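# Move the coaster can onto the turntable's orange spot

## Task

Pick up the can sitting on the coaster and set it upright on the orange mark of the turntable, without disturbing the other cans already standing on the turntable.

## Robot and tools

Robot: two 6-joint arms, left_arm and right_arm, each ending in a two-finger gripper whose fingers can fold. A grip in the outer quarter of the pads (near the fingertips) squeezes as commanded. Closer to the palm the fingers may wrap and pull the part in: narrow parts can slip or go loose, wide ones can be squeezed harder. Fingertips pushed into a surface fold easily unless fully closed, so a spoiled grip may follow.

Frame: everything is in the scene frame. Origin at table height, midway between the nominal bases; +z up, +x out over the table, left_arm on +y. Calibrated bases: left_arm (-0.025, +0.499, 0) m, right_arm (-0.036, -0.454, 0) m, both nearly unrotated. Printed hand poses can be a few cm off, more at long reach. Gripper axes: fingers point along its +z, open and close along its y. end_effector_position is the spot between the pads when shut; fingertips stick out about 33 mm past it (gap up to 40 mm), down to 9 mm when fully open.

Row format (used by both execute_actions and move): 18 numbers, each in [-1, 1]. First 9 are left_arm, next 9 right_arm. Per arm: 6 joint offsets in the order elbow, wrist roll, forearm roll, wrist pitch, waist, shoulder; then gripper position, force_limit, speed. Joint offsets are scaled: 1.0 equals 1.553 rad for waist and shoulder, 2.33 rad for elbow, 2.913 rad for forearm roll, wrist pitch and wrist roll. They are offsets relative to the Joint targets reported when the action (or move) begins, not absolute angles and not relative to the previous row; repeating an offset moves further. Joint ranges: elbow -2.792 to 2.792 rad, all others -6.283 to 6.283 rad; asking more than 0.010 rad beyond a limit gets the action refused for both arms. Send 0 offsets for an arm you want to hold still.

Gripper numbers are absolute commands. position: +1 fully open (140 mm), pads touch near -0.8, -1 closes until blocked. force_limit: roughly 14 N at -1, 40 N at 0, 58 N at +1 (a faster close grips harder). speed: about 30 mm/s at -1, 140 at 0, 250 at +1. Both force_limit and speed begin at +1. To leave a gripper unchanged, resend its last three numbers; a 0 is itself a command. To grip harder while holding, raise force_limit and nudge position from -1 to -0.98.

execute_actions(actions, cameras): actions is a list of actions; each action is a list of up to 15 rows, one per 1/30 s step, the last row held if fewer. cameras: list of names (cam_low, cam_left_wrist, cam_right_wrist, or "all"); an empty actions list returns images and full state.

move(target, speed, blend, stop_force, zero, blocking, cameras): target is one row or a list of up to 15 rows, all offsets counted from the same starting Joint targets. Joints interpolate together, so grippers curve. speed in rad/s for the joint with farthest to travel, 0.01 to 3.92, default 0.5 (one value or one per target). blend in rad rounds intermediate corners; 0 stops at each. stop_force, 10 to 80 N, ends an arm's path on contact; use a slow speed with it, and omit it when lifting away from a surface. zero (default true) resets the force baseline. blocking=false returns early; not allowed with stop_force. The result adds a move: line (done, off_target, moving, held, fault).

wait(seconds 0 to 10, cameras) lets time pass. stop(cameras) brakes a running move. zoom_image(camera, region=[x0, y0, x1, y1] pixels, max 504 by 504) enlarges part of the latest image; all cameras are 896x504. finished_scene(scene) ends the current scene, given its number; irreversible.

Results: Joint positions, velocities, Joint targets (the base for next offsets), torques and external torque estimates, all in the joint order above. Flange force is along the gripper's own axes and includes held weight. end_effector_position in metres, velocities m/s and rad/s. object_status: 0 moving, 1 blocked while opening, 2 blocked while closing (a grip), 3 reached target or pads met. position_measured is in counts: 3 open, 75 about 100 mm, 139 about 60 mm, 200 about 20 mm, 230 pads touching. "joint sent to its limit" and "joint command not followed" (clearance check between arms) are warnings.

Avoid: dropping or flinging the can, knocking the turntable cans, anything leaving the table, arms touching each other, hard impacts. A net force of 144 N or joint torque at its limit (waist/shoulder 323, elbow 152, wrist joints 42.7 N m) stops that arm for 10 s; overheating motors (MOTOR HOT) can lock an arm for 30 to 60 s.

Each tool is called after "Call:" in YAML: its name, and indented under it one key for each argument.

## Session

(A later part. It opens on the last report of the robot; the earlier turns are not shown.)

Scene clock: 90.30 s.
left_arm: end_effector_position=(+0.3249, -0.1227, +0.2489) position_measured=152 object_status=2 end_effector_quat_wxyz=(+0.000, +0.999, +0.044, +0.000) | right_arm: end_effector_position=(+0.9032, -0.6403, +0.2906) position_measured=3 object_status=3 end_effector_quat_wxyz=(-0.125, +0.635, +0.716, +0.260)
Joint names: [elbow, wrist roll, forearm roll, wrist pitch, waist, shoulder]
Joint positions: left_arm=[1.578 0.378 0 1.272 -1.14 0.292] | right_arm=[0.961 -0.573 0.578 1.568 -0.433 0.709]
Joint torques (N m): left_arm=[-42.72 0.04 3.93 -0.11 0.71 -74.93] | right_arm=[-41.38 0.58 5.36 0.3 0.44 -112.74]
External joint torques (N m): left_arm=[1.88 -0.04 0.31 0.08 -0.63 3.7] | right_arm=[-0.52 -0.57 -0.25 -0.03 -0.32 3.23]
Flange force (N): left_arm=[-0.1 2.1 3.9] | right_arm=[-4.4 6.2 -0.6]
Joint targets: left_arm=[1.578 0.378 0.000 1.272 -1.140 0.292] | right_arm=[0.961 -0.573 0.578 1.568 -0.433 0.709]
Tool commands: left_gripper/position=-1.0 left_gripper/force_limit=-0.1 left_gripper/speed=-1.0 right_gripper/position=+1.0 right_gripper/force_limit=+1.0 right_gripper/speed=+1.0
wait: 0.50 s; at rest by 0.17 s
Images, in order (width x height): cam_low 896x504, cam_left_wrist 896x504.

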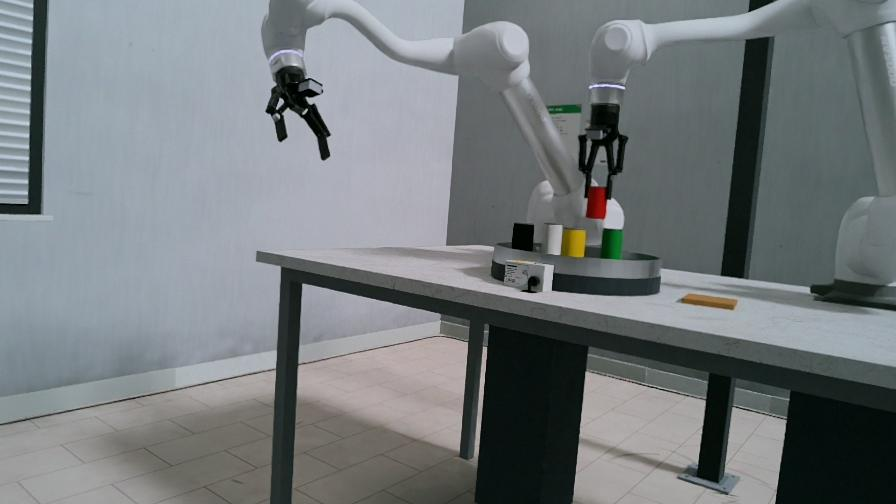

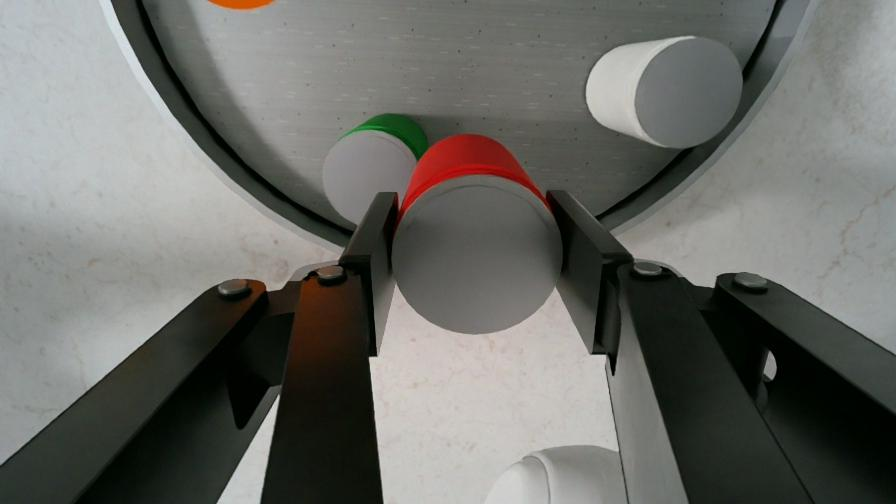

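Call:
move:
  target:
    - [-0.02545, 0.02715, 0, 0.00539, 0.0510, 0.02807, -1, -0.1, -1, 0, 0, 0, 0, 0, 0, 1, 1, 1]
    - [0.02112, 0.02715, 0, -0.05149, 0.0510, 0.06491, -1, -0.1, -1, 0, 0, 0, 0, 0, 0, 1, 1, 1]
  speed: [0.25, 0.25]
  blend: 0.02
  cameras: ["cam_low", "cam_left_wrist"]

Call:
move:
  target: [0.00983, 0, 0, -0.01418, 0, 0.01185, -1, -0.1, -1, 0, 0, 0, 0, 0, 0, 1, 1, 1]
  speed: 0.03
  stop_force: 10
  cameras: ["cam_left_wrist"]

Call:
move:
  target: [-0.00983, 0, 0, 0.01418, 0, -0.01185, -1, -0.1, -1, 0, 0, 0, 0, 0, 0, 1, 1, 1]
  speed: 0.1
  cameras: ["cam_left_wrist"]

Scene clock: 101.47 s.
left_arm: end_effector_position=(+0.3875, -0.1171, +0.1501) position_measured=152 object_status=2 end_effector_quat_wxyz=(+0.000, +0.999, +0.044, +0.000) | right_arm: end_effector_position=(+0.9032, -0.6403, +0.2906) position_measured=3 object_status=3 end_effector_quat_wxyz=(-0.125, +0.635, +0.716, +0.260)
Joint names: [elbow, wrist roll, forearm roll, wrist pitch, waist, shoulder]
Joint positions: left_arm=[1.627 0.457 0 1.122 -1.06 0.393] | right_arm=[0.961 -0.573 0.578 1.568 -0.433 0.709]
Joint torques (N m): left_arm=[-40.78 -0.05 3.69 -0.33 1.13 -80.9] | right_arm=[-41.24 0.57 5.38 0.28 0.29 -112.58]
External joint torques (N m): left_arm=[2.23 0.05 0.3 0.3 -1.05 1.95] | right_arm=[-0.62 -0.57 -0.26 0 -0.33 3.08]
Flange force (N): left_arm=[-2.1 -0.9 3.0] | right_arm=[-4.3 6.3 -0.8]
Joint targets: left_arm=[1.628 0.457 0.000 1.122 -1.060 0.393] | right_arm=[0.961 -0.573 0.578 1.568 -0.433 0.709]
move: done
Images, in order (width x height): cam_low 896x504, cam_left_wrist 896x504.

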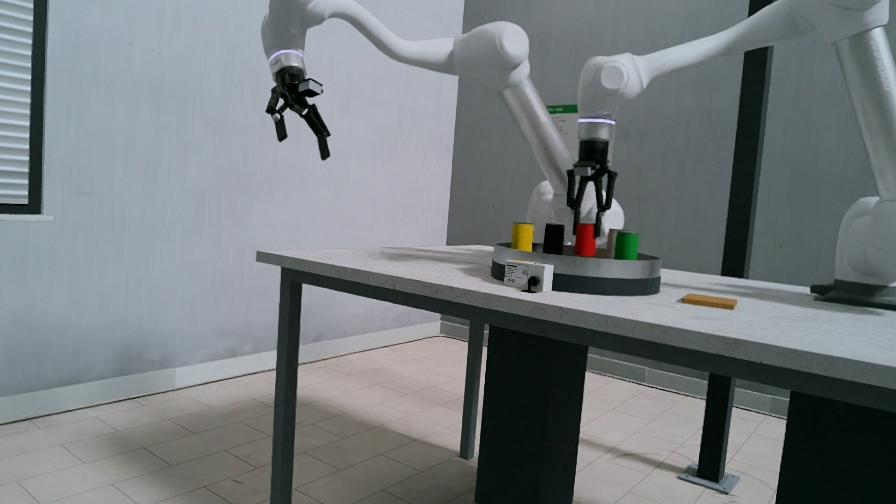

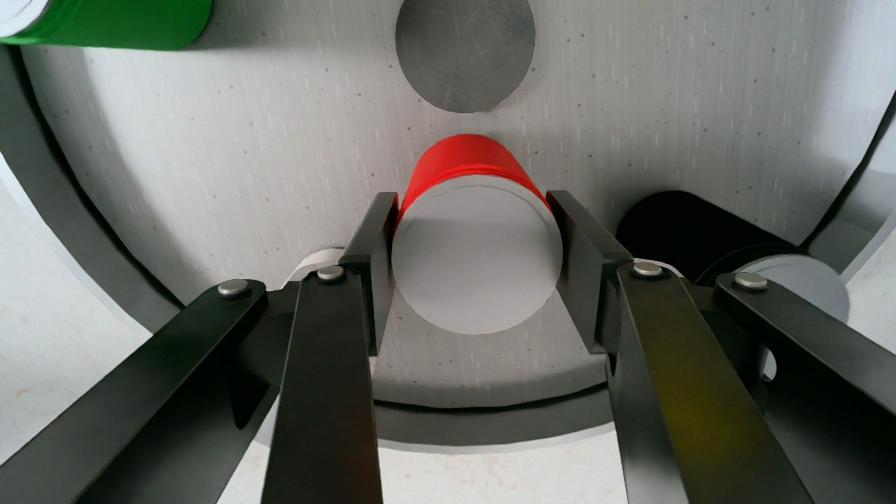

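Scene clock: 102.73 s.
left_arm: end_effector_position=(+0.3877, -0.1173, +0.1387) position_measured=152 object_status=2 end_effector_quat_wxyz=(+0.000, +0.999, +0.044, +0.000) | right_arm: end_effector_position=(+0.9032, -0.6403, +0.2906) position_measured=3 object_status=3 end_effector_quat_wxyz=(-0.125, +0.635, +0.716, +0.260)
Joint names: [elbow, wrist roll, forearm roll, wrist pitch, waist, shoulder]
Joint positions: left_arm=[1.638 0.457 0 1.103 -1.06 0.401] | right_arm=[0.961 -0.573 0.578 1.568 -0.433 0.709]
Joint torques (N m): left_arm=[-28.53 0.07 3.03 -1.58 -0.04 -62.34] | right_arm=[-41.29 0.58 5.34 0.29 0.34 -112.78]
External joint torques (N m): left_arm=[-9.58 -0.07 0.92 1.55 -0.23 -16.63] | right_arm=[-0.5 -0.57 -0.24 -0.01 -0.16 3.49]
Flange force (N): left_arm=[-1.5 -1.9 -23.5] | right_arm=[-4.5 6.7 -0.5]
Joint targets: left_arm=[1.638 0.457 0.000 1.103 -1.060 0.401] | right_arm=[0.961 -0.573 0.578 1.568 -0.433 0.709]
move: contact (left_arm); left_arm: the wrist pitch is farthest, 0.022 rad from its target
Images, in order (width x height): cam_left_wrist 896x504.

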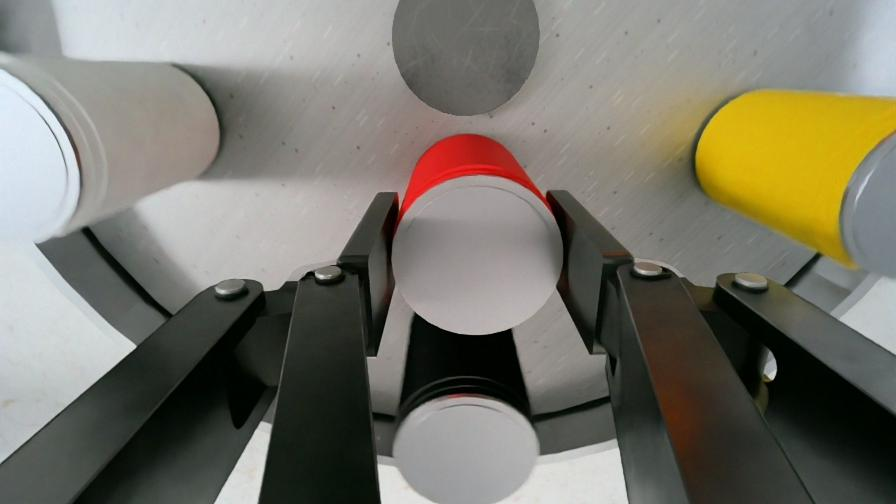

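Scene clock: 103.57 s.
left_arm: end_effector_position=(+0.3874, -0.1168, +0.1638) position_measured=152 object_status=2 end_effector_quat_wxyz=(+0.000, +0.999, +0.044, +0.000) | right_arm: end_effector_position=(+0.9032, -0.6403, +0.2906) position_measured=3 object_status=3 end_effector_quat_wxyz=(-0.125, +0.635, +0.716, +0.260)
Joint names: [elbow, wrist roll, forearm roll, wrist pitch, waist, shoulder]
Joint positions: left_arm=[1.615 0.457 0 1.144 -1.06 0.383] | right_arm=[0.961 -0.573 0.578 1.568 -0.433 0.709]
Joint torques (N m): left_arm=[-41.82 0.03 3.64 0.08 1.49 -81.78] | right_arm=[-41.32 0.6 5.32 0.28 0.47 -112.79]
External joint torques (N m): left_arm=[2.84 -0.03 0.4 -0.11 -1.59 3.3] | right_arm=[-0.6 -0.59 -0.2 0.01 -0.52 3.05]
Flange force (N): left_arm=[-2.6 -0.2 5.2] | right_arm=[-4.4 6.1 -0.8]
Joint targets: left_arm=[1.615 0.457 0.000 1.144 -1.060 0.382] | right_arm=[0.961 -0.573 0.578 1.568 -0.433 0.709]
move: done
Images, in order (width x height): cam_left_wrist 896x504.

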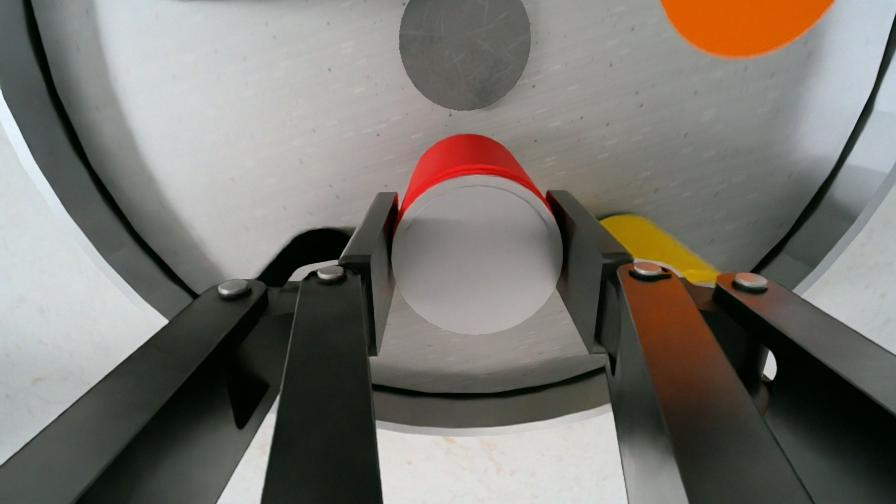

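Call:
move:
  target:
    - [-0.0411, 0, 0, 0.0491, 0, -0.0301, -1, -0.1, -1, 0, 0, 0, 0, 0, 0, 1, 1, 1]
    - [-0.01349, -0.02989, 0, 0.04333, -0.05606, -0.06065, -1, -0.1, -1, 0, 0, 0, 0, 0, 0, 1, 1, 1]
  speed: [0.3, 0.25]
  blend: 0.015
  cameras: ["cam_left_wrist"]

Call:
move:
  target: [0, 0, 0, 0, 0, 0, -1, -0.1, -1, 0, 0, 0, 0, -0.00644, 0, 1, 1, 1]
  speed: 0.01
  blocking: false
  cameras: ["cam_left_wrist"]

Call:
wait:
  seconds: 10
  cameras: ["cam_left_wrist"]

Scene clock: 125.07 s.
left_arm: end_effector_position=(+0.3190, -0.1231, +0.2487) position_measured=152 object_status=2 end_effector_quat_wxyz=(+0.000, +0.999, +0.044, +0.000) | right_arm: end_effector_position=(+0.9032, -0.6403, +0.2906) position_measured=3 object_status=3 end_effector_quat_wxyz=(-0.125, +0.635, +0.716, +0.260)
Joint names: [elbow, wrist roll, forearm roll, wrist pitch, waist, shoulder]
Joint positions: left_arm=[1.583 0.37 0 1.271 -1.147 0.288] | right_arm=[0.961 -0.573 0.578 1.568 -0.433 0.709]
Joint torques (N m): left_arm=[-42.96 -0.07 3.85 -0.16 1.31 -73.46] | right_arm=[-41.35 0.58 5.33 0.28 0.4 -112.87]
External joint torques (N m): left_arm=[1.98 0.07 0.4 0.14 -1.08 2.2] | right_arm=[-0.58 -0.57 -0.21 0 -0.36 3.14]
Flange force (N): left_arm=[-1.6 0.0 3.3] | right_arm=[-4.4 6.3 -0.7]
Joint targets: left_arm=[1.583 0.370 0.000 1.271 -1.148 0.288] | right_arm=[0.961 -0.573 0.578 1.568 -0.433 0.709]
move: done
Images, in order (width x height): cam_left_wrist 896x504.

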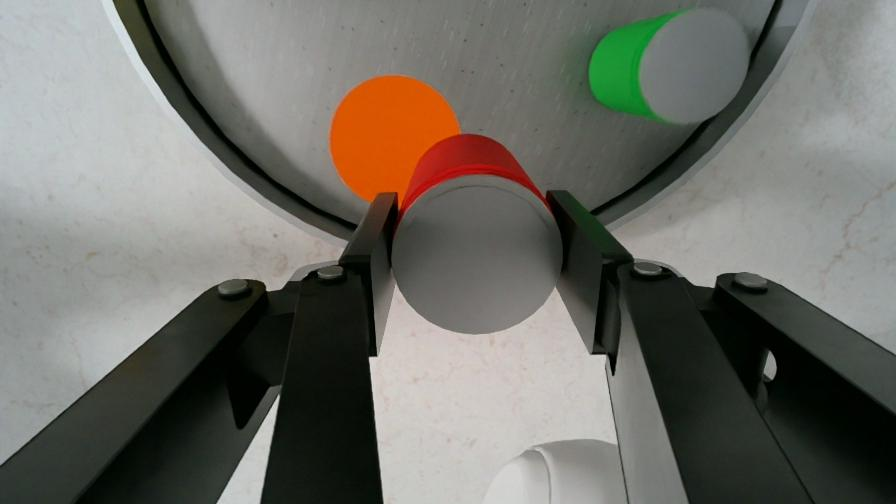

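Scene clock: 125.57 s.
left_arm: end_effector_position=(+0.3189, -0.1232, +0.2487) position_measured=152 object_status=2 end_effector_quat_wxyz=(+0.000, +0.999, +0.044, +0.000) | right_arm: end_effector_position=(+0.9024, -0.6438, +0.2906) position_measured=3 object_status=3 end_effector_quat_wxyz=(-0.125, +0.637, +0.715, +0.260) end_effector_velocity=(-0.002, -0.009, +0.000) end_effector_angular_velocity=(-0.001, +0.000, -0.009)
Joint names: [elbow, wrist roll, forearm roll, wrist pitch, waist, shoulder]
Joint positions: left_arm=[1.583 0.37 0 1.271 -1.148 0.288] | right_arm=[0.961 -0.573 0.578 1.568 -0.437 0.709]
Joint velocities: left_arm=[within noise] | right_arm=[-0.002 0 -0.001 0.001 -0.009 0]
Joint torques (N m): left_arm=[-42.57 0.02 3.9 -0.06 1.44 -74.32] | right_arm=[-41.37 0.59 5.36 0.27 -1.84 -112.79]
External joint torques (N m): left_arm=[1.73 -0.02 0.32 0.04 -1.72 3.43] | right_arm=[-0.72 -0.58 -0.21 0.01 2.07 2.7]
Flange force (N): left_arm=[-1.6 2.5 3.7] | right_arm=[-2.3 7.2 0.4]
Joint targets: left_arm=[1.583 0.370 0.000 1.271 -1.148 0.288] | right_arm=[0.961 -0.573 0.578 1.568 -0.438 0.709]
Tool commands: left_gripper/position=-1.0 left_gripper/force_limit=-0.1 left_gripper/speed=-1.0 right_gripper/position=+1.0 right_gripper/force_limit=+1.0 right_gripper/speed=+1.0
move: running
Images, in order (width x height): cam_left_wrist 896x504.

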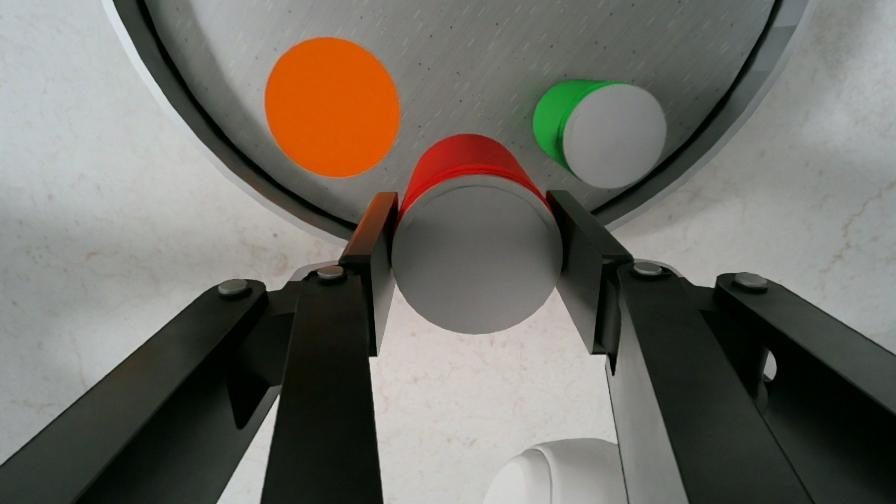

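Scene clock: 126.30 s.
left_arm: end_effector_position=(+0.3189, -0.1232, +0.2487) position_measured=152 object_status=2 end_effector_quat_wxyz=(+0.000, +0.999, +0.044, +0.000) | right_arm: end_effector_position=(+0.9013, -0.6496, +0.2906) position_measured=3 object_status=3 end_effector_quat_wxyz=(-0.124, +0.639, +0.713, +0.261)
Joint names: [elbow, wrist roll, forearm roll, wrist pitch, waist, shoulder]
Joint positions: left_arm=[1.583 0.37 0 1.271 -1.148 0.288] | right_arm=[0.961 -0.573 0.578 1.568 -0.443 0.709]
Joint torques (N m): left_arm=[-42.73 -0.02 3.83 -0.12 0.68 -74.4] | right_arm=[-41.35 0.6 5.36 0.27 -0.15 -112.85]
External joint torques (N m): left_arm=[1.91 0.02 0.4 0.1 -0.89 3.7] | right_arm=[-0.88 -0.59 -0.21 0 0.1 2.55]
Flange force (N): left_arm=[-0.4 2.1 4.0] | right_arm=[-3.7 6.5 -0.9]
Joint targets: left_arm=[1.583 0.370 0.000 1.271 -1.148 0.288] | right_arm=[0.961 -0.573 0.578 1.568 -0.443 0.709]
Tool commands: left_gripper/position=-1.0 left_gripper/force_limit=-0.1 left_gripper/speed=-1.0 right_gripper/position=+1.0 right_gripper/force_limit=+1.0 right_gripper/speed=+1.0
earlier move: done
wait: 0.73 of 10 s (the move ended)
Images, in order (width x height): cam_left_wrist 896x504.

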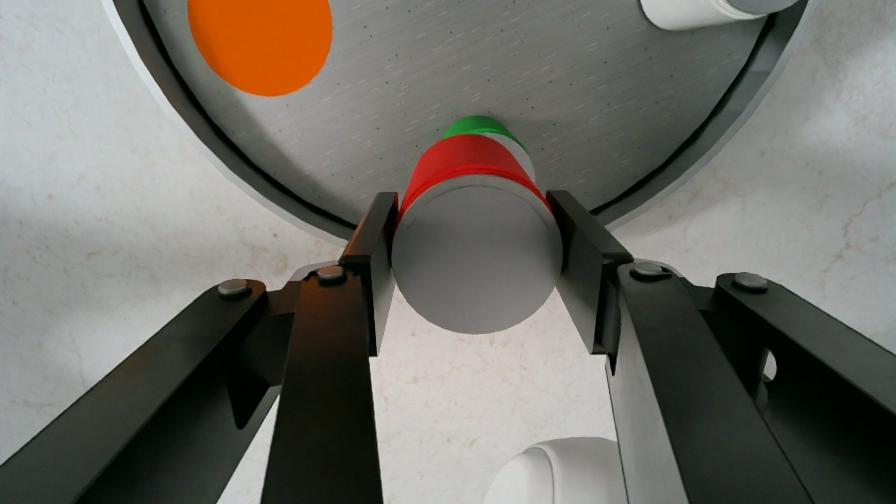

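Call:
move:
  target: [0, 0, 0, 0, 0, 0, -1, -0.1, -1, 0, 0, 0, 0, 0.05473, 0, 1, 1, 1]
  speed: 0.01
  blocking: false

Scene clock: 128.20 s.
left_arm: end_effector_position=(+0.3189, -0.1232, +0.2487) position_measured=152 object_status=2 end_effector_quat_wxyz=(+0.000, +0.999, +0.044, +0.000) | right_arm: end_effector_position=(+0.9020, -0.6460, +0.2906) position_measured=3 object_status=3 end_effector_quat_wxyz=(-0.124, +0.638, +0.714, +0.260) end_effector_velocity=(+0.002, +0.009, +0.001) end_effector_angular_velocity=(-0.001, -0.002, +0.009)
Joint names: [elbow, wrist roll, forearm roll, wrist pitch, waist, shoulder]
Joint positions: left_arm=[1.583 0.37 0 1.271 -1.148 0.288] | right_arm=[0.961 -0.573 0.578 1.568 -0.439 0.709]
Joint velocities: left_arm=[within noise] | right_arm=[-0.001 0.001 0 0 0.01 -0.001]
Joint torques (N m): left_arm=[-42.83 -0.05 3.85 -0.08 1.34 -74.45] | right_arm=[-41.41 0.63 5.36 0.27 0.05 -112.86]
External joint torques (N m): left_arm=[2.03 0.05 0.39 0.05 -1.16 3.79] | right_arm=[-0.77 -0.62 -0.21 0 -0.14 2.76]
Flange force (N): left_arm=[-0.8 2.1 4.2] | right_arm=[-4.0 6.3 -0.9]
Joint targets: left_arm=[1.583 0.370 0.000 1.271 -1.148 0.288] | right_arm=[0.961 -0.573 0.578 1.568 -0.438 0.709]
Tool commands: left_gripper/position=-1.0 left_gripper/force_limit=-0.1 left_gripper/speed=-1.0 right_gripper/position=+1.0 right_gripper/force_limit=+1.0 right_gripper/speed=+1.0
move: running; right_arm: the waist is farthest, 0.081 rad from its target

Call:
wait:
  seconds: 10

Call:
wait:
  seconds: 6.09

Call:
execute_actions:
  actions:
    - [[0.0001,0.0003,0,-0.0001,0,-0.0001,-1,-0.1,-1,0,0,0,0,0,0,1,1,1],[0.0004,0.0011,0,-0.0002,0.0002,-0.0003,-1,-0.1,-1,0,0,0,0,0,0,1,1,1],[0.0010,0.0026,0,-0.0005,0.0004,-0.0006,-1,-0.1,-1,0,0,0,0,0,0,1,1,1],[0.0018,0.0045,0,-0.0008,0.0007,-0.0011,-1,-0.1,-1,0,0,0,0,0,0,1,1,1],[0.0027,0.0071,0,-0.0013,0.0010,-0.0017,-1,-0.1,-1,0,0,0,0,0,0,1,1,1],[0.0040,0.0102,0,-0.0019,0.0015,-0.0024,-1,-0.1,-1,0,0,0,0,0,0,1,1,1],[0.0054,0.0139,0,-0.0025,0.0021,-0.0033,-1,-0.1,-1,0,0,0,0,0,0,1,1,1],[0.0070,0.0182,0,-0.0033,0.0027,-0.0043,-1,-0.1,-1,0,0,0,0,0,0,1,1,1],[0.0089,0.0230,0,-0.0042,0.0034,-0.0055,-1,-0.1,-1,0,0,0,0,0,0,1,1,1],[0.0110,0.0284,0,-0.0052,0.0042,-0.0068,-1,-0.1,-1,0,0,0,0,0,0,1,1,1],[0.0133,0.0343,0,-0.0063,0.0051,-0.0082,-1,-0.1,-1,0,0,0,0,0,0,1,1,1],[0.0158,0.0409,0,-0.0074,0.0060,-0.0098,-1,-0.1,-1,0,0,0,0,0,0,1,1,1],[0.0186,0.0480,0,-0.0087,0.0071,-0.0115,-1,-0.1,-1,0,0,0,0,0,0,1,1,1],[0.0215,0.0556,0,-0.0101,0.0082,-0.0133,-1,-0.1,-1,0,0,0,0,0,0,1,1,1],[0.0247,0.0639,0,-0.0116,0.0094,-0.0153,-1,-0.1,-1,0,0,0,0,0,0,1,1,1]]
    - [[0.0038,0.0089,0,-0.0029,0.0020,-0.0003,-1,-0.1,-1,0,0,0,0,0,0,1,1,1],[0.0076,0.0178,0,-0.0057,0.0040,-0.0007,-1,-0.1,-1,0,0,0,0,0,0,1,1,1],[0.0114,0.0267,0,-0.0086,0.0060,-0.0010,-1,-0.1,-1,0,0,0,0,0,0,1,1,1],[0.0152,0.0356,0,-0.0114,0.0079,-0.0014,-1,-0.1,-1,0,0,0,0,0,0,1,1,1],[0.0190,0.0445,0,-0.0143,0.0099,-0.0017,-1,-0.1,-1,0,0,0,0,0,0,1,1,1],[0.0228,0.0534,0,-0.0171,0.0119,-0.0021,-1,-0.1,-1,0,0,0,0,0,0,1,1,1],[0.0266,0.0623,0,-0.0200,0.0139,-0.0024,-1,-0.1,-1,0,0,0,0,0,0,1,1,1],[0.0304,0.0712,0,-0.0228,0.0159,-0.0028,-1,-0.1,-1,0,0,0,0,0,0,1,1,1],[0.0342,0.0801,0,-0.0257,0.0179,-0.0031,-1,-0.1,-1,0,0,0,0,0,0,1,1,1],[0.0380,0.0890,0,-0.0286,0.0198,-0.0035,-1,-0.1,-1,0,0,0,0,0,0,1,1,1],[0.0418,0.0979,0,-0.0314,0.0218,-0.0038,-1,-0.1,-1,0,0,0,0,0,0,1,1,1],[0.0456,0.1068,0,-0.0343,0.0238,-0.0042,-1,-0.1,-1,0,0,0,0,0,0,1,1,1],[0.0494,0.1157,0,-0.0371,0.0258,-0.0045,-1,-0.1,-1,0,0,0,0,0,0,1,1,1],[0.0532,0.1246,0,-0.0400,0.0278,-0.0049,-1,-0.1,-1,0,0,0,0,0,0,1,1,1],[0.0571,0.1335,0,-0.0428,0.0298,-0.0052,-1,-0.1,-1,0,0,0,0,0,0,1,1,1]]
    - [[0.0027,0.0092,0,-0.0025,0.0026,0.0005,-1,-0.1,-1,0,0,0,0,0,0,1,1,1],[0.0054,0.0185,0,-0.0049,0.0052,0.0011,-1,-0.1,-1,0,0,0,0,0,0,1,1,1],[0.0082,0.0277,0,-0.0074,0.0079,0.0016,-1,-0.1,-1,0,0,0,0,0,0,1,1,1],[0.0109,0.0370,0,-0.0099,0.0105,0.0022,-1,-0.1,-1,0,0,0,0,0,0,1,1,1],[0.0136,0.0462,0,-0.0124,0.0131,0.0027,-1,-0.1,-1,0,0,0,0,0,0,1,1,1],[0.0163,0.0554,0,-0.0148,0.0157,0.0033,-1,-0.1,-1,0,0,0,0,0,0,1,1,1],[0.0191,0.0647,0,-0.0173,0.0183,0.0038,-1,-0.1,-1,0,0,0,0,0,0,1,1,1],[0.0218,0.0739,0,-0.0198,0.0210,0.0044,-1,-0.1,-1,0,0,0,0,0,0,1,1,1],[0.0226,0.0833,0,-0.0202,0.0239,0.0039,-1,-0.1,-1,0,0,0,0,0,0,1,1,1],[0.0235,0.0927,0,-0.0206,0.0268,0.0034,-1,-0.1,-1,0,0,0,0,0,0,1,1,1],[0.0243,0.1021,0,-0.0210,0.0297,0.0029,-1,-0.1,-1,0,0,0,0,0,0,1,1,1],[0.0251,0.1115,0,-0.0214,0.0326,0.0024,-1,-0.1,-1,0,0,0,0,0,0,1,1,1],[0.0260,0.1209,0,-0.0218,0.0355,0.0019,-1,-0.1,-1,0,0,0,0,0,0,1,1,1],[0.0268,0.1303,0,-0.0222,0.0384,0.0014,-1,-0.1,-1,0,0,0,0,0,0,1,1,1],[0.0276,0.1397,0,-0.0226,0.0413,0.0009,-1,-0.1,-1,0,0,0,0,0,0,1,1,1]]
    - [[-0.0001,0.0095,0,0,0.0031,0.0001,-1,-0.1,-1,0,0,0,0,0,0,1,1,1],[-0.0002,0.0189,0,0,0.0061,0.0002,-1,-0.1,-1,0,0,0,0,0,0,1,1,1],[-0.0003,0.0284,0,0.0001,0.0092,0.0004,-1,-0.1,-1,0,0,0,0,0,0,1,1,1],[-0.0004,0.0379,0,0.0001,0.0122,0.0005,-1,-0.1,-1,0,0,0,0,0,0,1,1,1],[-0.0005,0.0473,0,0.0001,0.0153,0.0006,0.2,-0.1,0,0,0,0,0,0,0,1,1,1],[-0.0006,0.0568,0,0.0001,0.0183,0.0007,0.2,-0.1,0,0,0,0,0,0,0,1,1,1],[-0.0007,0.0663,0,0.0001,0.0214,0.0008,0.2,-0.1,0,0,0,0,0,0,0,1,1,1],[-0.0008,0.0757,0,0.0002,0.0244,0.0009,0.2,-0.1,0,0,0,0,0,0,0,1,1,1],[-0.0009,0.0852,0,0.0002,0.0275,0.0011,0.2,-0.1,0,0,0,0,0,0,0,1,1,1],[-0.0010,0.0947,0,0.0002,0.0305,0.0012,0.2,-0.1,0,0,0,0,0,0,0,1,1,1],[-0.0012,0.1041,0,0.0002,0.0336,0.0013,0.2,-0.1,0,0,0,0,0,0,0,1,1,1],[-0.0013,0.1136,0,0.0003,0.0366,0.0014,0.2,-0.1,0,0,0,0,0,0,0,1,1,1],[-0.0014,0.1231,0,0.0003,0.0397,0.0015,0.2,-0.1,0,0,0,0,0,0,0,1,1,1],[-0.0015,0.1325,0,0.0003,0.0427,0.0016,0.2,-0.1,0,0,0,0,0,0,0,1,1,1],[-0.0016,0.1420,0,0.0003,0.0458,0.0018,0.2,-0.1,0,0,0,0,0,0,0,1,1,1]]
    - [[-0.0037,0.0091,0,0.0041,0.0028,-0.0022,0.2,-0.1,0,0,0,0,0,0,0,1,1,1],[-0.0071,0.0175,0,0.0080,0.0054,-0.0043,0.2,-0.1,0,0,0,0,0,0,0,1,1,1],[-0.0103,0.0254,0,0.0116,0.0079,-0.0062,0.2,-0.1,0,0,0,0,0,0,0,1,1,1],[-0.0133,0.0326,0,0.0149,0.0101,-0.0080,0.2,-0.1,0,0,0,0,0,0,0,1,1,1],[-0.0159,0.0391,0,0.0179,0.0121,-0.0096,0.2,-0.1,0,0,0,0,0,0,0,1,1,1],[-0.0184,0.0451,0,0.0206,0.0140,-0.0111,0.2,-0.1,0,0,0,0,0,0,0,1,1,1],[-0.0205,0.0504,0,0.0230,0.0156,-0.0124,0.2,-0.1,0,0,0,0,0,0,0,1,1,1],[-0.0224,0.0551,0,0.0252,0.0171,-0.0135,0.2,-0.1,0,0,0,0,0,0,0,1,1,1],[-0.0241,0.0592,0,0.0270,0.0183,-0.0145,0.2,-0.1,0,0,0,0,0,0,0,1,1,1],[-0.0255,0.0626,0,0.0286,0.0194,-0.0154,0.2,-0.1,0,0,0,0,0,0,0,1,1,1],[-0.0266,0.0654,0,0.0299,0.0203,-0.0161,0.2,-0.1,0,0,0,0,0,0,0,1,1,1],[-0.0275,0.0676,0,0.0309,0.0209,-0.0166,0.2,-0.1,0,0,0,0,0,0,0,1,1,1],[-0.0282,0.0692,0,0.0316,0.0214,-0.0170,0.2,-0.1,0,0,0,0,0,0,0,1,1,1],[-0.0285,0.0701,0,0.0320,0.0217,-0.0172,0.2,-0.1,0,0,0,0,0,0,0,1,1,1],[-0.0287,0.0705,0,0.0322,0.0218,-0.0173,0.2,-0.1,0,0,0,0,0,0,0,1,1,1]]
  cameras: ["cam_low", "cam_left_wrist"]

Scene clock: 136.43 s.
left_arm: end_effector_position=(+0.3189, -0.1232, +0.2487) position_measured=152 object_status=2 end_effector_quat_wxyz=(+0.000, +0.999, +0.044, +0.000) | right_arm: end_effector_position=(+0.9144, -0.5694, +0.2906) position_measured=3 object_status=3 end_effector_quat_wxyz=(-0.135, +0.608, +0.739, +0.255)
Joint names: [elbow, wrist roll, forearm roll, wrist pitch, waist, shoulder]
Joint positions: left_arm=[1.583 0.37 0 1.271 -1.148 0.288] | right_arm=[0.961 -0.573 0.578 1.568 -0.358 0.709]
Joint torques (N m): left_arm=[-42.81 0.02 3.85 -0.07 0.77 -74.46] | right_arm=[-41.25 0.57 5.38 0.26 0.98 -112.68]
External joint torques (N m): left_arm=[2.03 -0.02 0.37 0.05 -1.05 3.84] | right_arm=[-0.89 -0.56 -0.23 0.02 -1.14 2.6]
Flange force (N): left_arm=[-0.7 2.2 4.3] | right_arm=[-4.6 6.1 -1.7]
Joint targets: left_arm=[1.583 0.370 0.000 1.271 -1.148 0.288] | right_arm=[0.961 -0.573 0.578 1.568 -0.358 0.709]
Tool commands: left_gripper/position=-1.0 left_gripper/force_limit=-0.1 left_gripper/speed=-1.0 right_gripper/position=+1.0 right_gripper/force_limit=+1.0 right_gripper/speed=+1.0
earlier move: done
wait: 2.73 of 10 s (the move ended)

Scene clock: 142.53 s.
left_arm: end_effector_position=(+0.3189, -0.1232, +0.2487) position_measured=152 object_status=2 end_effector_quat_wxyz=(+0.000, +0.999, +0.044, +0.000) | right_arm: end_effector_position=(+0.9145, -0.5693, +0.2906) position_measured=3 object_status=3 end_effector_quat_wxyz=(-0.135, +0.608, +0.739, +0.255)
Joint names: [elbow, wrist roll, forearm roll, wrist pitch, waist, shoulder]
Joint positions: left_arm=[1.583 0.37 0 1.271 -1.148 0.288] | right_arm=[0.961 -0.573 0.578 1.568 -0.358 0.709]
Joint torques (N m): left_arm=[-42.64 -0.05 3.82 -0.16 0.96 -74.39] | right_arm=[-41.3 0.6 5.37 0.33 0.54 -112.9]
External joint torques (N m): left_arm=[1.89 0.05 0.41 0.14 -0.98 3.88] | right_arm=[-0.6 -0.59 -0.26 -0.04 -0.71 3.25]
Flange force (N): left_arm=[-0.3 2.5 4.0] | right_arm=[-4.7 6.3 -0.9]
Joint targets: left_arm=[1.583 0.370 0.000 1.271 -1.148 0.288] | right_arm=[0.961 -0.573 0.578 1.568 -0.358 0.709]
Tool commands: left_gripper/position=-1.0 left_gripper/force_limit=-0.1 left_gripper/speed=-1.0 right_gripper/position=+1.0 right_gripper/force_limit=+1.0 right_gripper/speed=+1.0
wait: 6.10 s; at rest by 0.17 s

Scene clock: 145.40 s.
left_arm: end_effector_position=(+0.4144, +0.0171, +0.1897) position_measured=104 object_status=3 end_effector_quat_wxyz=(+0.000, +0.801, -0.599, +0.000) | right_arm: end_effector_position=(+0.9145, -0.5693, +0.2906) position_measured=3 object_status=3 end_effector_quat_wxyz=(-0.135, +0.608, +0.739, +0.255)
Joint names: [elbow, wrist roll, forearm roll, wrist pitch, waist, shoulder]
Joint positions: left_arm=[1.768 1.97 0 1.141 -0.918 0.234] | right_arm=[0.961 -0.573 0.578 1.568 -0.358 0.709]
Joint torques (N m): left_arm=[-39.54 -0.24 3.63 0.05 1.1 -65.24] | right_arm=[-41.33 0.58 5.36 0.33 0.38 -112.72]
External joint torques (N m): left_arm=[0.67 0.24 0.34 -0.1 -1.03 1.9] | right_arm=[-0.54 -0.57 -0.24 -0.05 -0.26 3.08]
External joint torques at the end of the 1st action: left_arm=[2.14 -0.23 0.36 0.08 -3.49 6.99] | right_arm=[-0.7 -0.58 -0.24 -0.02 -0.47 3.13]
External joint torques at the end of the 2nd action: left_arm=[1.6 -0.18 0.36 0.03 -2.64 2.02] | right_arm=[-0.5 -0.6 -0.24 -0.01 -0.2 3.25]
External joint torques at the end of the 3rd action: left_arm=[2.07 -0.1 0.28 0.45 -3.82 1.14] | right_arm=[-0.61 -0.58 -0.23 -0.05 -0.43 3.06]
External joint torques at the end of the 4th action: left_arm=[1.71 0.46 0.33 0.15 0.49 -0.14] | right_arm=[-0.69 -0.55 -0.24 -0.04 -0.35 2.72]
Flange force (N): left_arm=[1.8 0.4 2.2] | right_arm=[-4.2 6.1 -0.5]
Flange force at the end of the 1st action (N): left_arm=[7.2 3.8 6.0] | right_arm=[-4.5 6.6 -0.9]
Flange force at the end of the 2nd action (N): left_arm=[0.8 4.2 3.0] | right_arm=[-4.3 6.3 -0.5]
Flange force at the end of the 3rd action (N): left_arm=[-0.4 6.5 2.1] | right_arm=[-4.4 6.2 -0.7]
Flange force at the end of the 4th action (N): left_arm=[-3.7 0.0 1.3] | right_arm=[-4.0 5.9 -0.8]
Joint targets: left_arm=[1.768 1.971 0.000 1.141 -0.917 0.234] | right_arm=[0.961 -0.573 0.578 1.568 -0.358 0.709]
Step readings (joint positions of left_arm | right_arm; steps 1 to 15: 1st action; 16 to 30: 2nd action; 31 to 45: 3rd action; 46 to 60: 4th action; 61 to 75: 5th action):
0: [1.583 0.370 0.000 1.271 -1.148 0.288] | [0.961 -0.573 0.578 1.568 -0.358 0.709]
1: [1.583 0.370 0.000 1.271 -1.148 0.288] | [0.961 -0.573 0.578 1.568 -0.358 0.709]
2: [1.583 0.370 0.000 1.270 -1.148 0.288] | [0.961 -0.573 0.578 1.568 -0.358 0.709]
4: [1.584 0.371 0.000 1.270 -1.148 0.288] | [0.961 -0.573 0.578 1.568 -0.358 0.709]
8: [1.590 0.390 0.000 1.267 -1.146 0.286] | [0.961 -0.573 0.578 1.568 -0.358 0.709]
15: [1.617 0.479 0.000 1.251 -1.139 0.274] | [0.961 -0.573 0.578 1.568 -0.358 0.709]
16: [1.622 0.496 0.000 1.248 -1.138 0.272] | [0.961 -0.573 0.578 1.568 -0.358 0.709]
17: [1.628 0.513 0.000 1.244 -1.136 0.270] | [0.961 -0.573 0.578 1.568 -0.358 0.709]
19: [1.643 0.560 0.000 1.233 -1.132 0.266] | [0.961 -0.573 0.578 1.568 -0.358 0.709]
23: [1.675 0.655 0.000 1.204 -1.121 0.263] | [0.961 -0.573 0.578 1.568 -0.358 0.709]
30: [1.738 0.840 0.000 1.146 -1.099 0.259] | [0.961 -0.573 0.578 1.568 -0.358 0.709]
31: [1.746 0.863 0.000 1.138 -1.096 0.258] | [0.961 -0.573 0.578 1.568 -0.358 0.709]
32: [1.754 0.886 0.000 1.131 -1.094 0.258] | [0.961 -0.573 0.578 1.568 -0.358 0.709]
34: [1.770 0.941 0.000 1.114 -1.086 0.257] | [0.961 -0.573 0.578 1.568 -0.358 0.709]
38: [1.797 1.045 0.000 1.085 -1.071 0.259] | [0.961 -0.573 0.578 1.568 -0.358 0.709]
45: [1.829 1.239 0.000 1.053 -1.041 0.261] | [0.961 -0.573 0.578 1.568 -0.358 0.709]
46: [1.831 1.264 0.000 1.051 -1.037 0.260] | [0.961 -0.573 0.578 1.568 -0.358 0.709]
47: [1.833 1.288 0.000 1.050 -1.033 0.260] | [0.961 -0.573 0.578 1.568 -0.358 0.709]
49: [1.836 1.346 0.000 1.048 -1.023 0.259] | [0.961 -0.573 0.578 1.568 -0.358 0.709]
53: [1.837 1.453 0.000 1.047 -1.005 0.259] | [0.961 -0.573 0.578 1.568 -0.358 0.709]
60: [1.836 1.651 0.000 1.047 -0.971 0.260] | [0.961 -0.573 0.578 1.568 -0.358 0.709]
61: [1.836 1.676 0.000 1.047 -0.967 0.260] | [0.961 -0.573 0.578 1.568 -0.358 0.709]
62: [1.835 1.701 0.000 1.047 -0.962 0.260] | [0.961 -0.573 0.578 1.568 -0.358 0.709]
64: [1.830 1.758 0.000 1.054 -0.953 0.259] | [0.961 -0.573 0.578 1.568 -0.358 0.709]
68: [1.805 1.852 0.000 1.089 -0.937 0.249] | [0.961 -0.573 0.578 1.568 -0.358 0.709]
75: [1.773 1.954 0.000 1.134 -0.920 0.236] | [0.961 -0.573 0.578 1.568 -0.358 0.709]
Images, in order (width x height): cam_low 896x504, cam_left_wrist 896x504.

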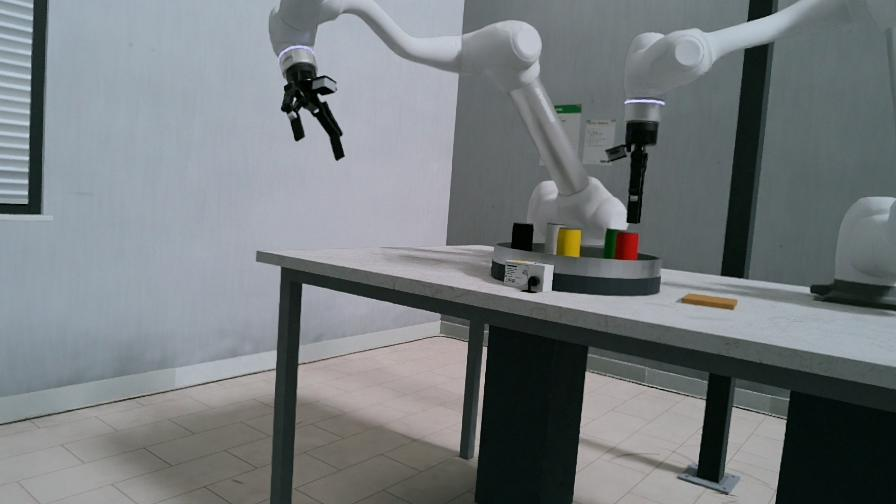

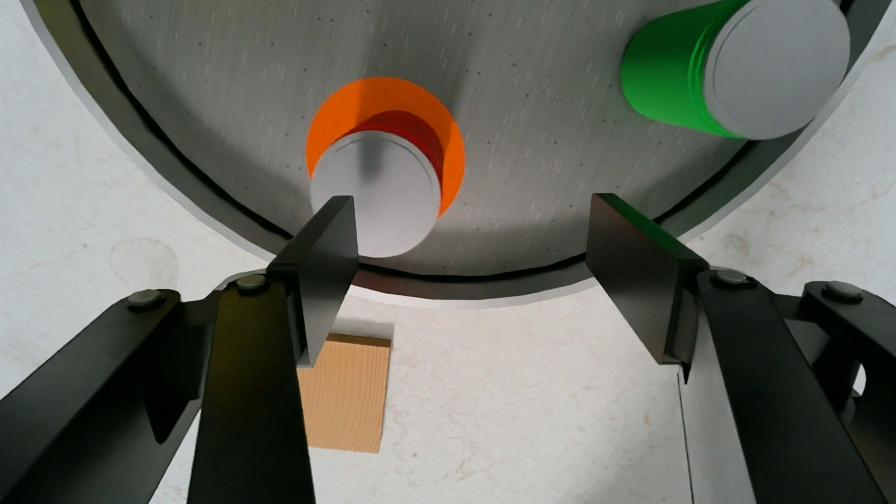

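Call:
move:
  target: [0, 0, 0, 0, 0, -0.13, 0.2, -0.1, 0, 0, 0, 0, 0, 0, 0, 1, 1, 1]
  speed: 0.4
  cameras: ["cam_low", "cam_left_wrist"]

Call:
finished_scene:
  scene: 1

Scene clock: 147.47 s.
left_arm: end_effector_position=(+0.4013, +0.0331, +0.3196) position_measured=104 object_status=3 end_effector_quat_wxyz=(+0.024, +0.797, -0.596, +0.097) | right_arm: end_effector_position=(+0.9145, -0.5693, +0.2906) position_measured=3 object_status=3 end_effector_quat_wxyz=(-0.135, +0.608, +0.739, +0.255)
Joint names: [elbow, wrist roll, forearm roll, wrist pitch, waist, shoulder]
Joint positions: left_arm=[1.768 1.971 0 1.141 -0.917 0.032] | right_arm=[0.961 -0.573 0.578 1.568 -0.358 0.709]
Joint torques (N m): left_arm=[-43.12 -0.05 3.86 -0.63 1.27 -49.18] | right_arm=[-41.41 0.57 5.38 0.28 0.28 -113]
External joint torques (N m): left_arm=[0.84 0.04 0.41 0.02 -1.15 3.59] | right_arm=[-0.61 -0.56 -0.25 -0.01 -0.48 3.3]
Flange force (N): left_arm=[4.2 0.2 3.3] | right_arm=[-4.6 6.6 -0.8]
Joint targets: left_arm=[1.768 1.971 0.000 1.141 -0.917 0.032] | right_arm=[0.961 -0.573 0.578 1.568 -0.358 0.709]
move: done
Images, in order (width x height): cam_low 896x504, cam_left_wrist 896x504.

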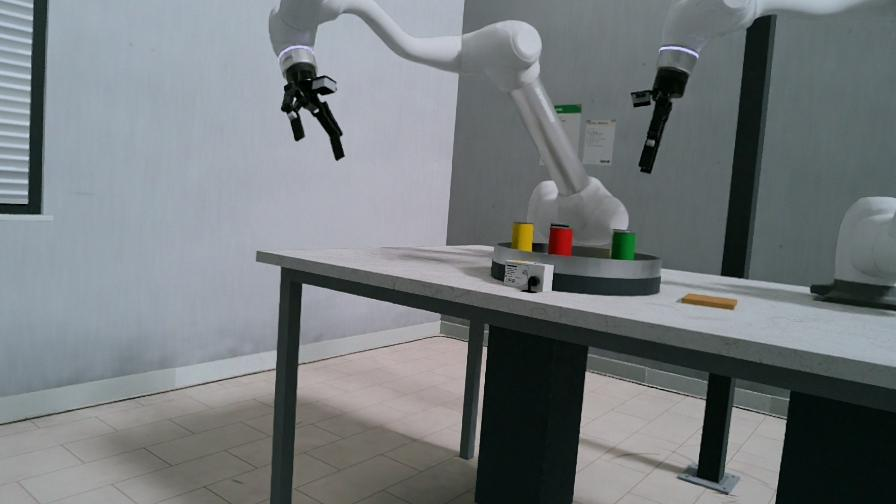

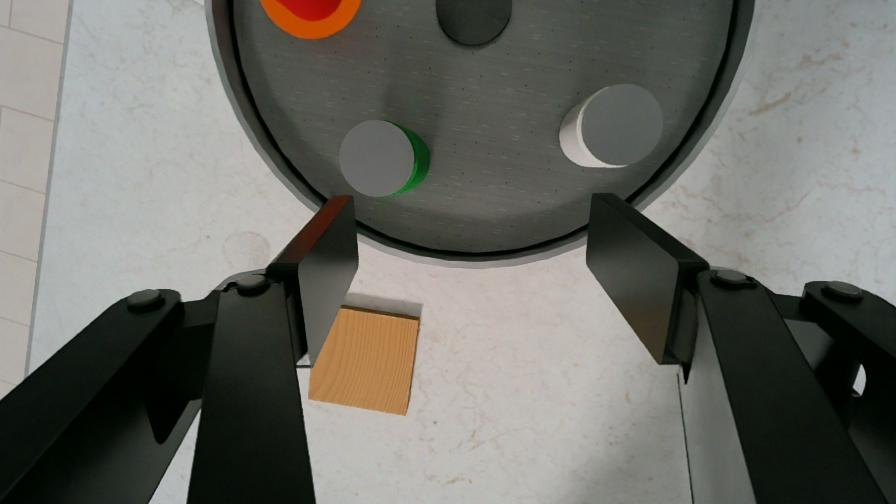

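The scene is finished: the task was done.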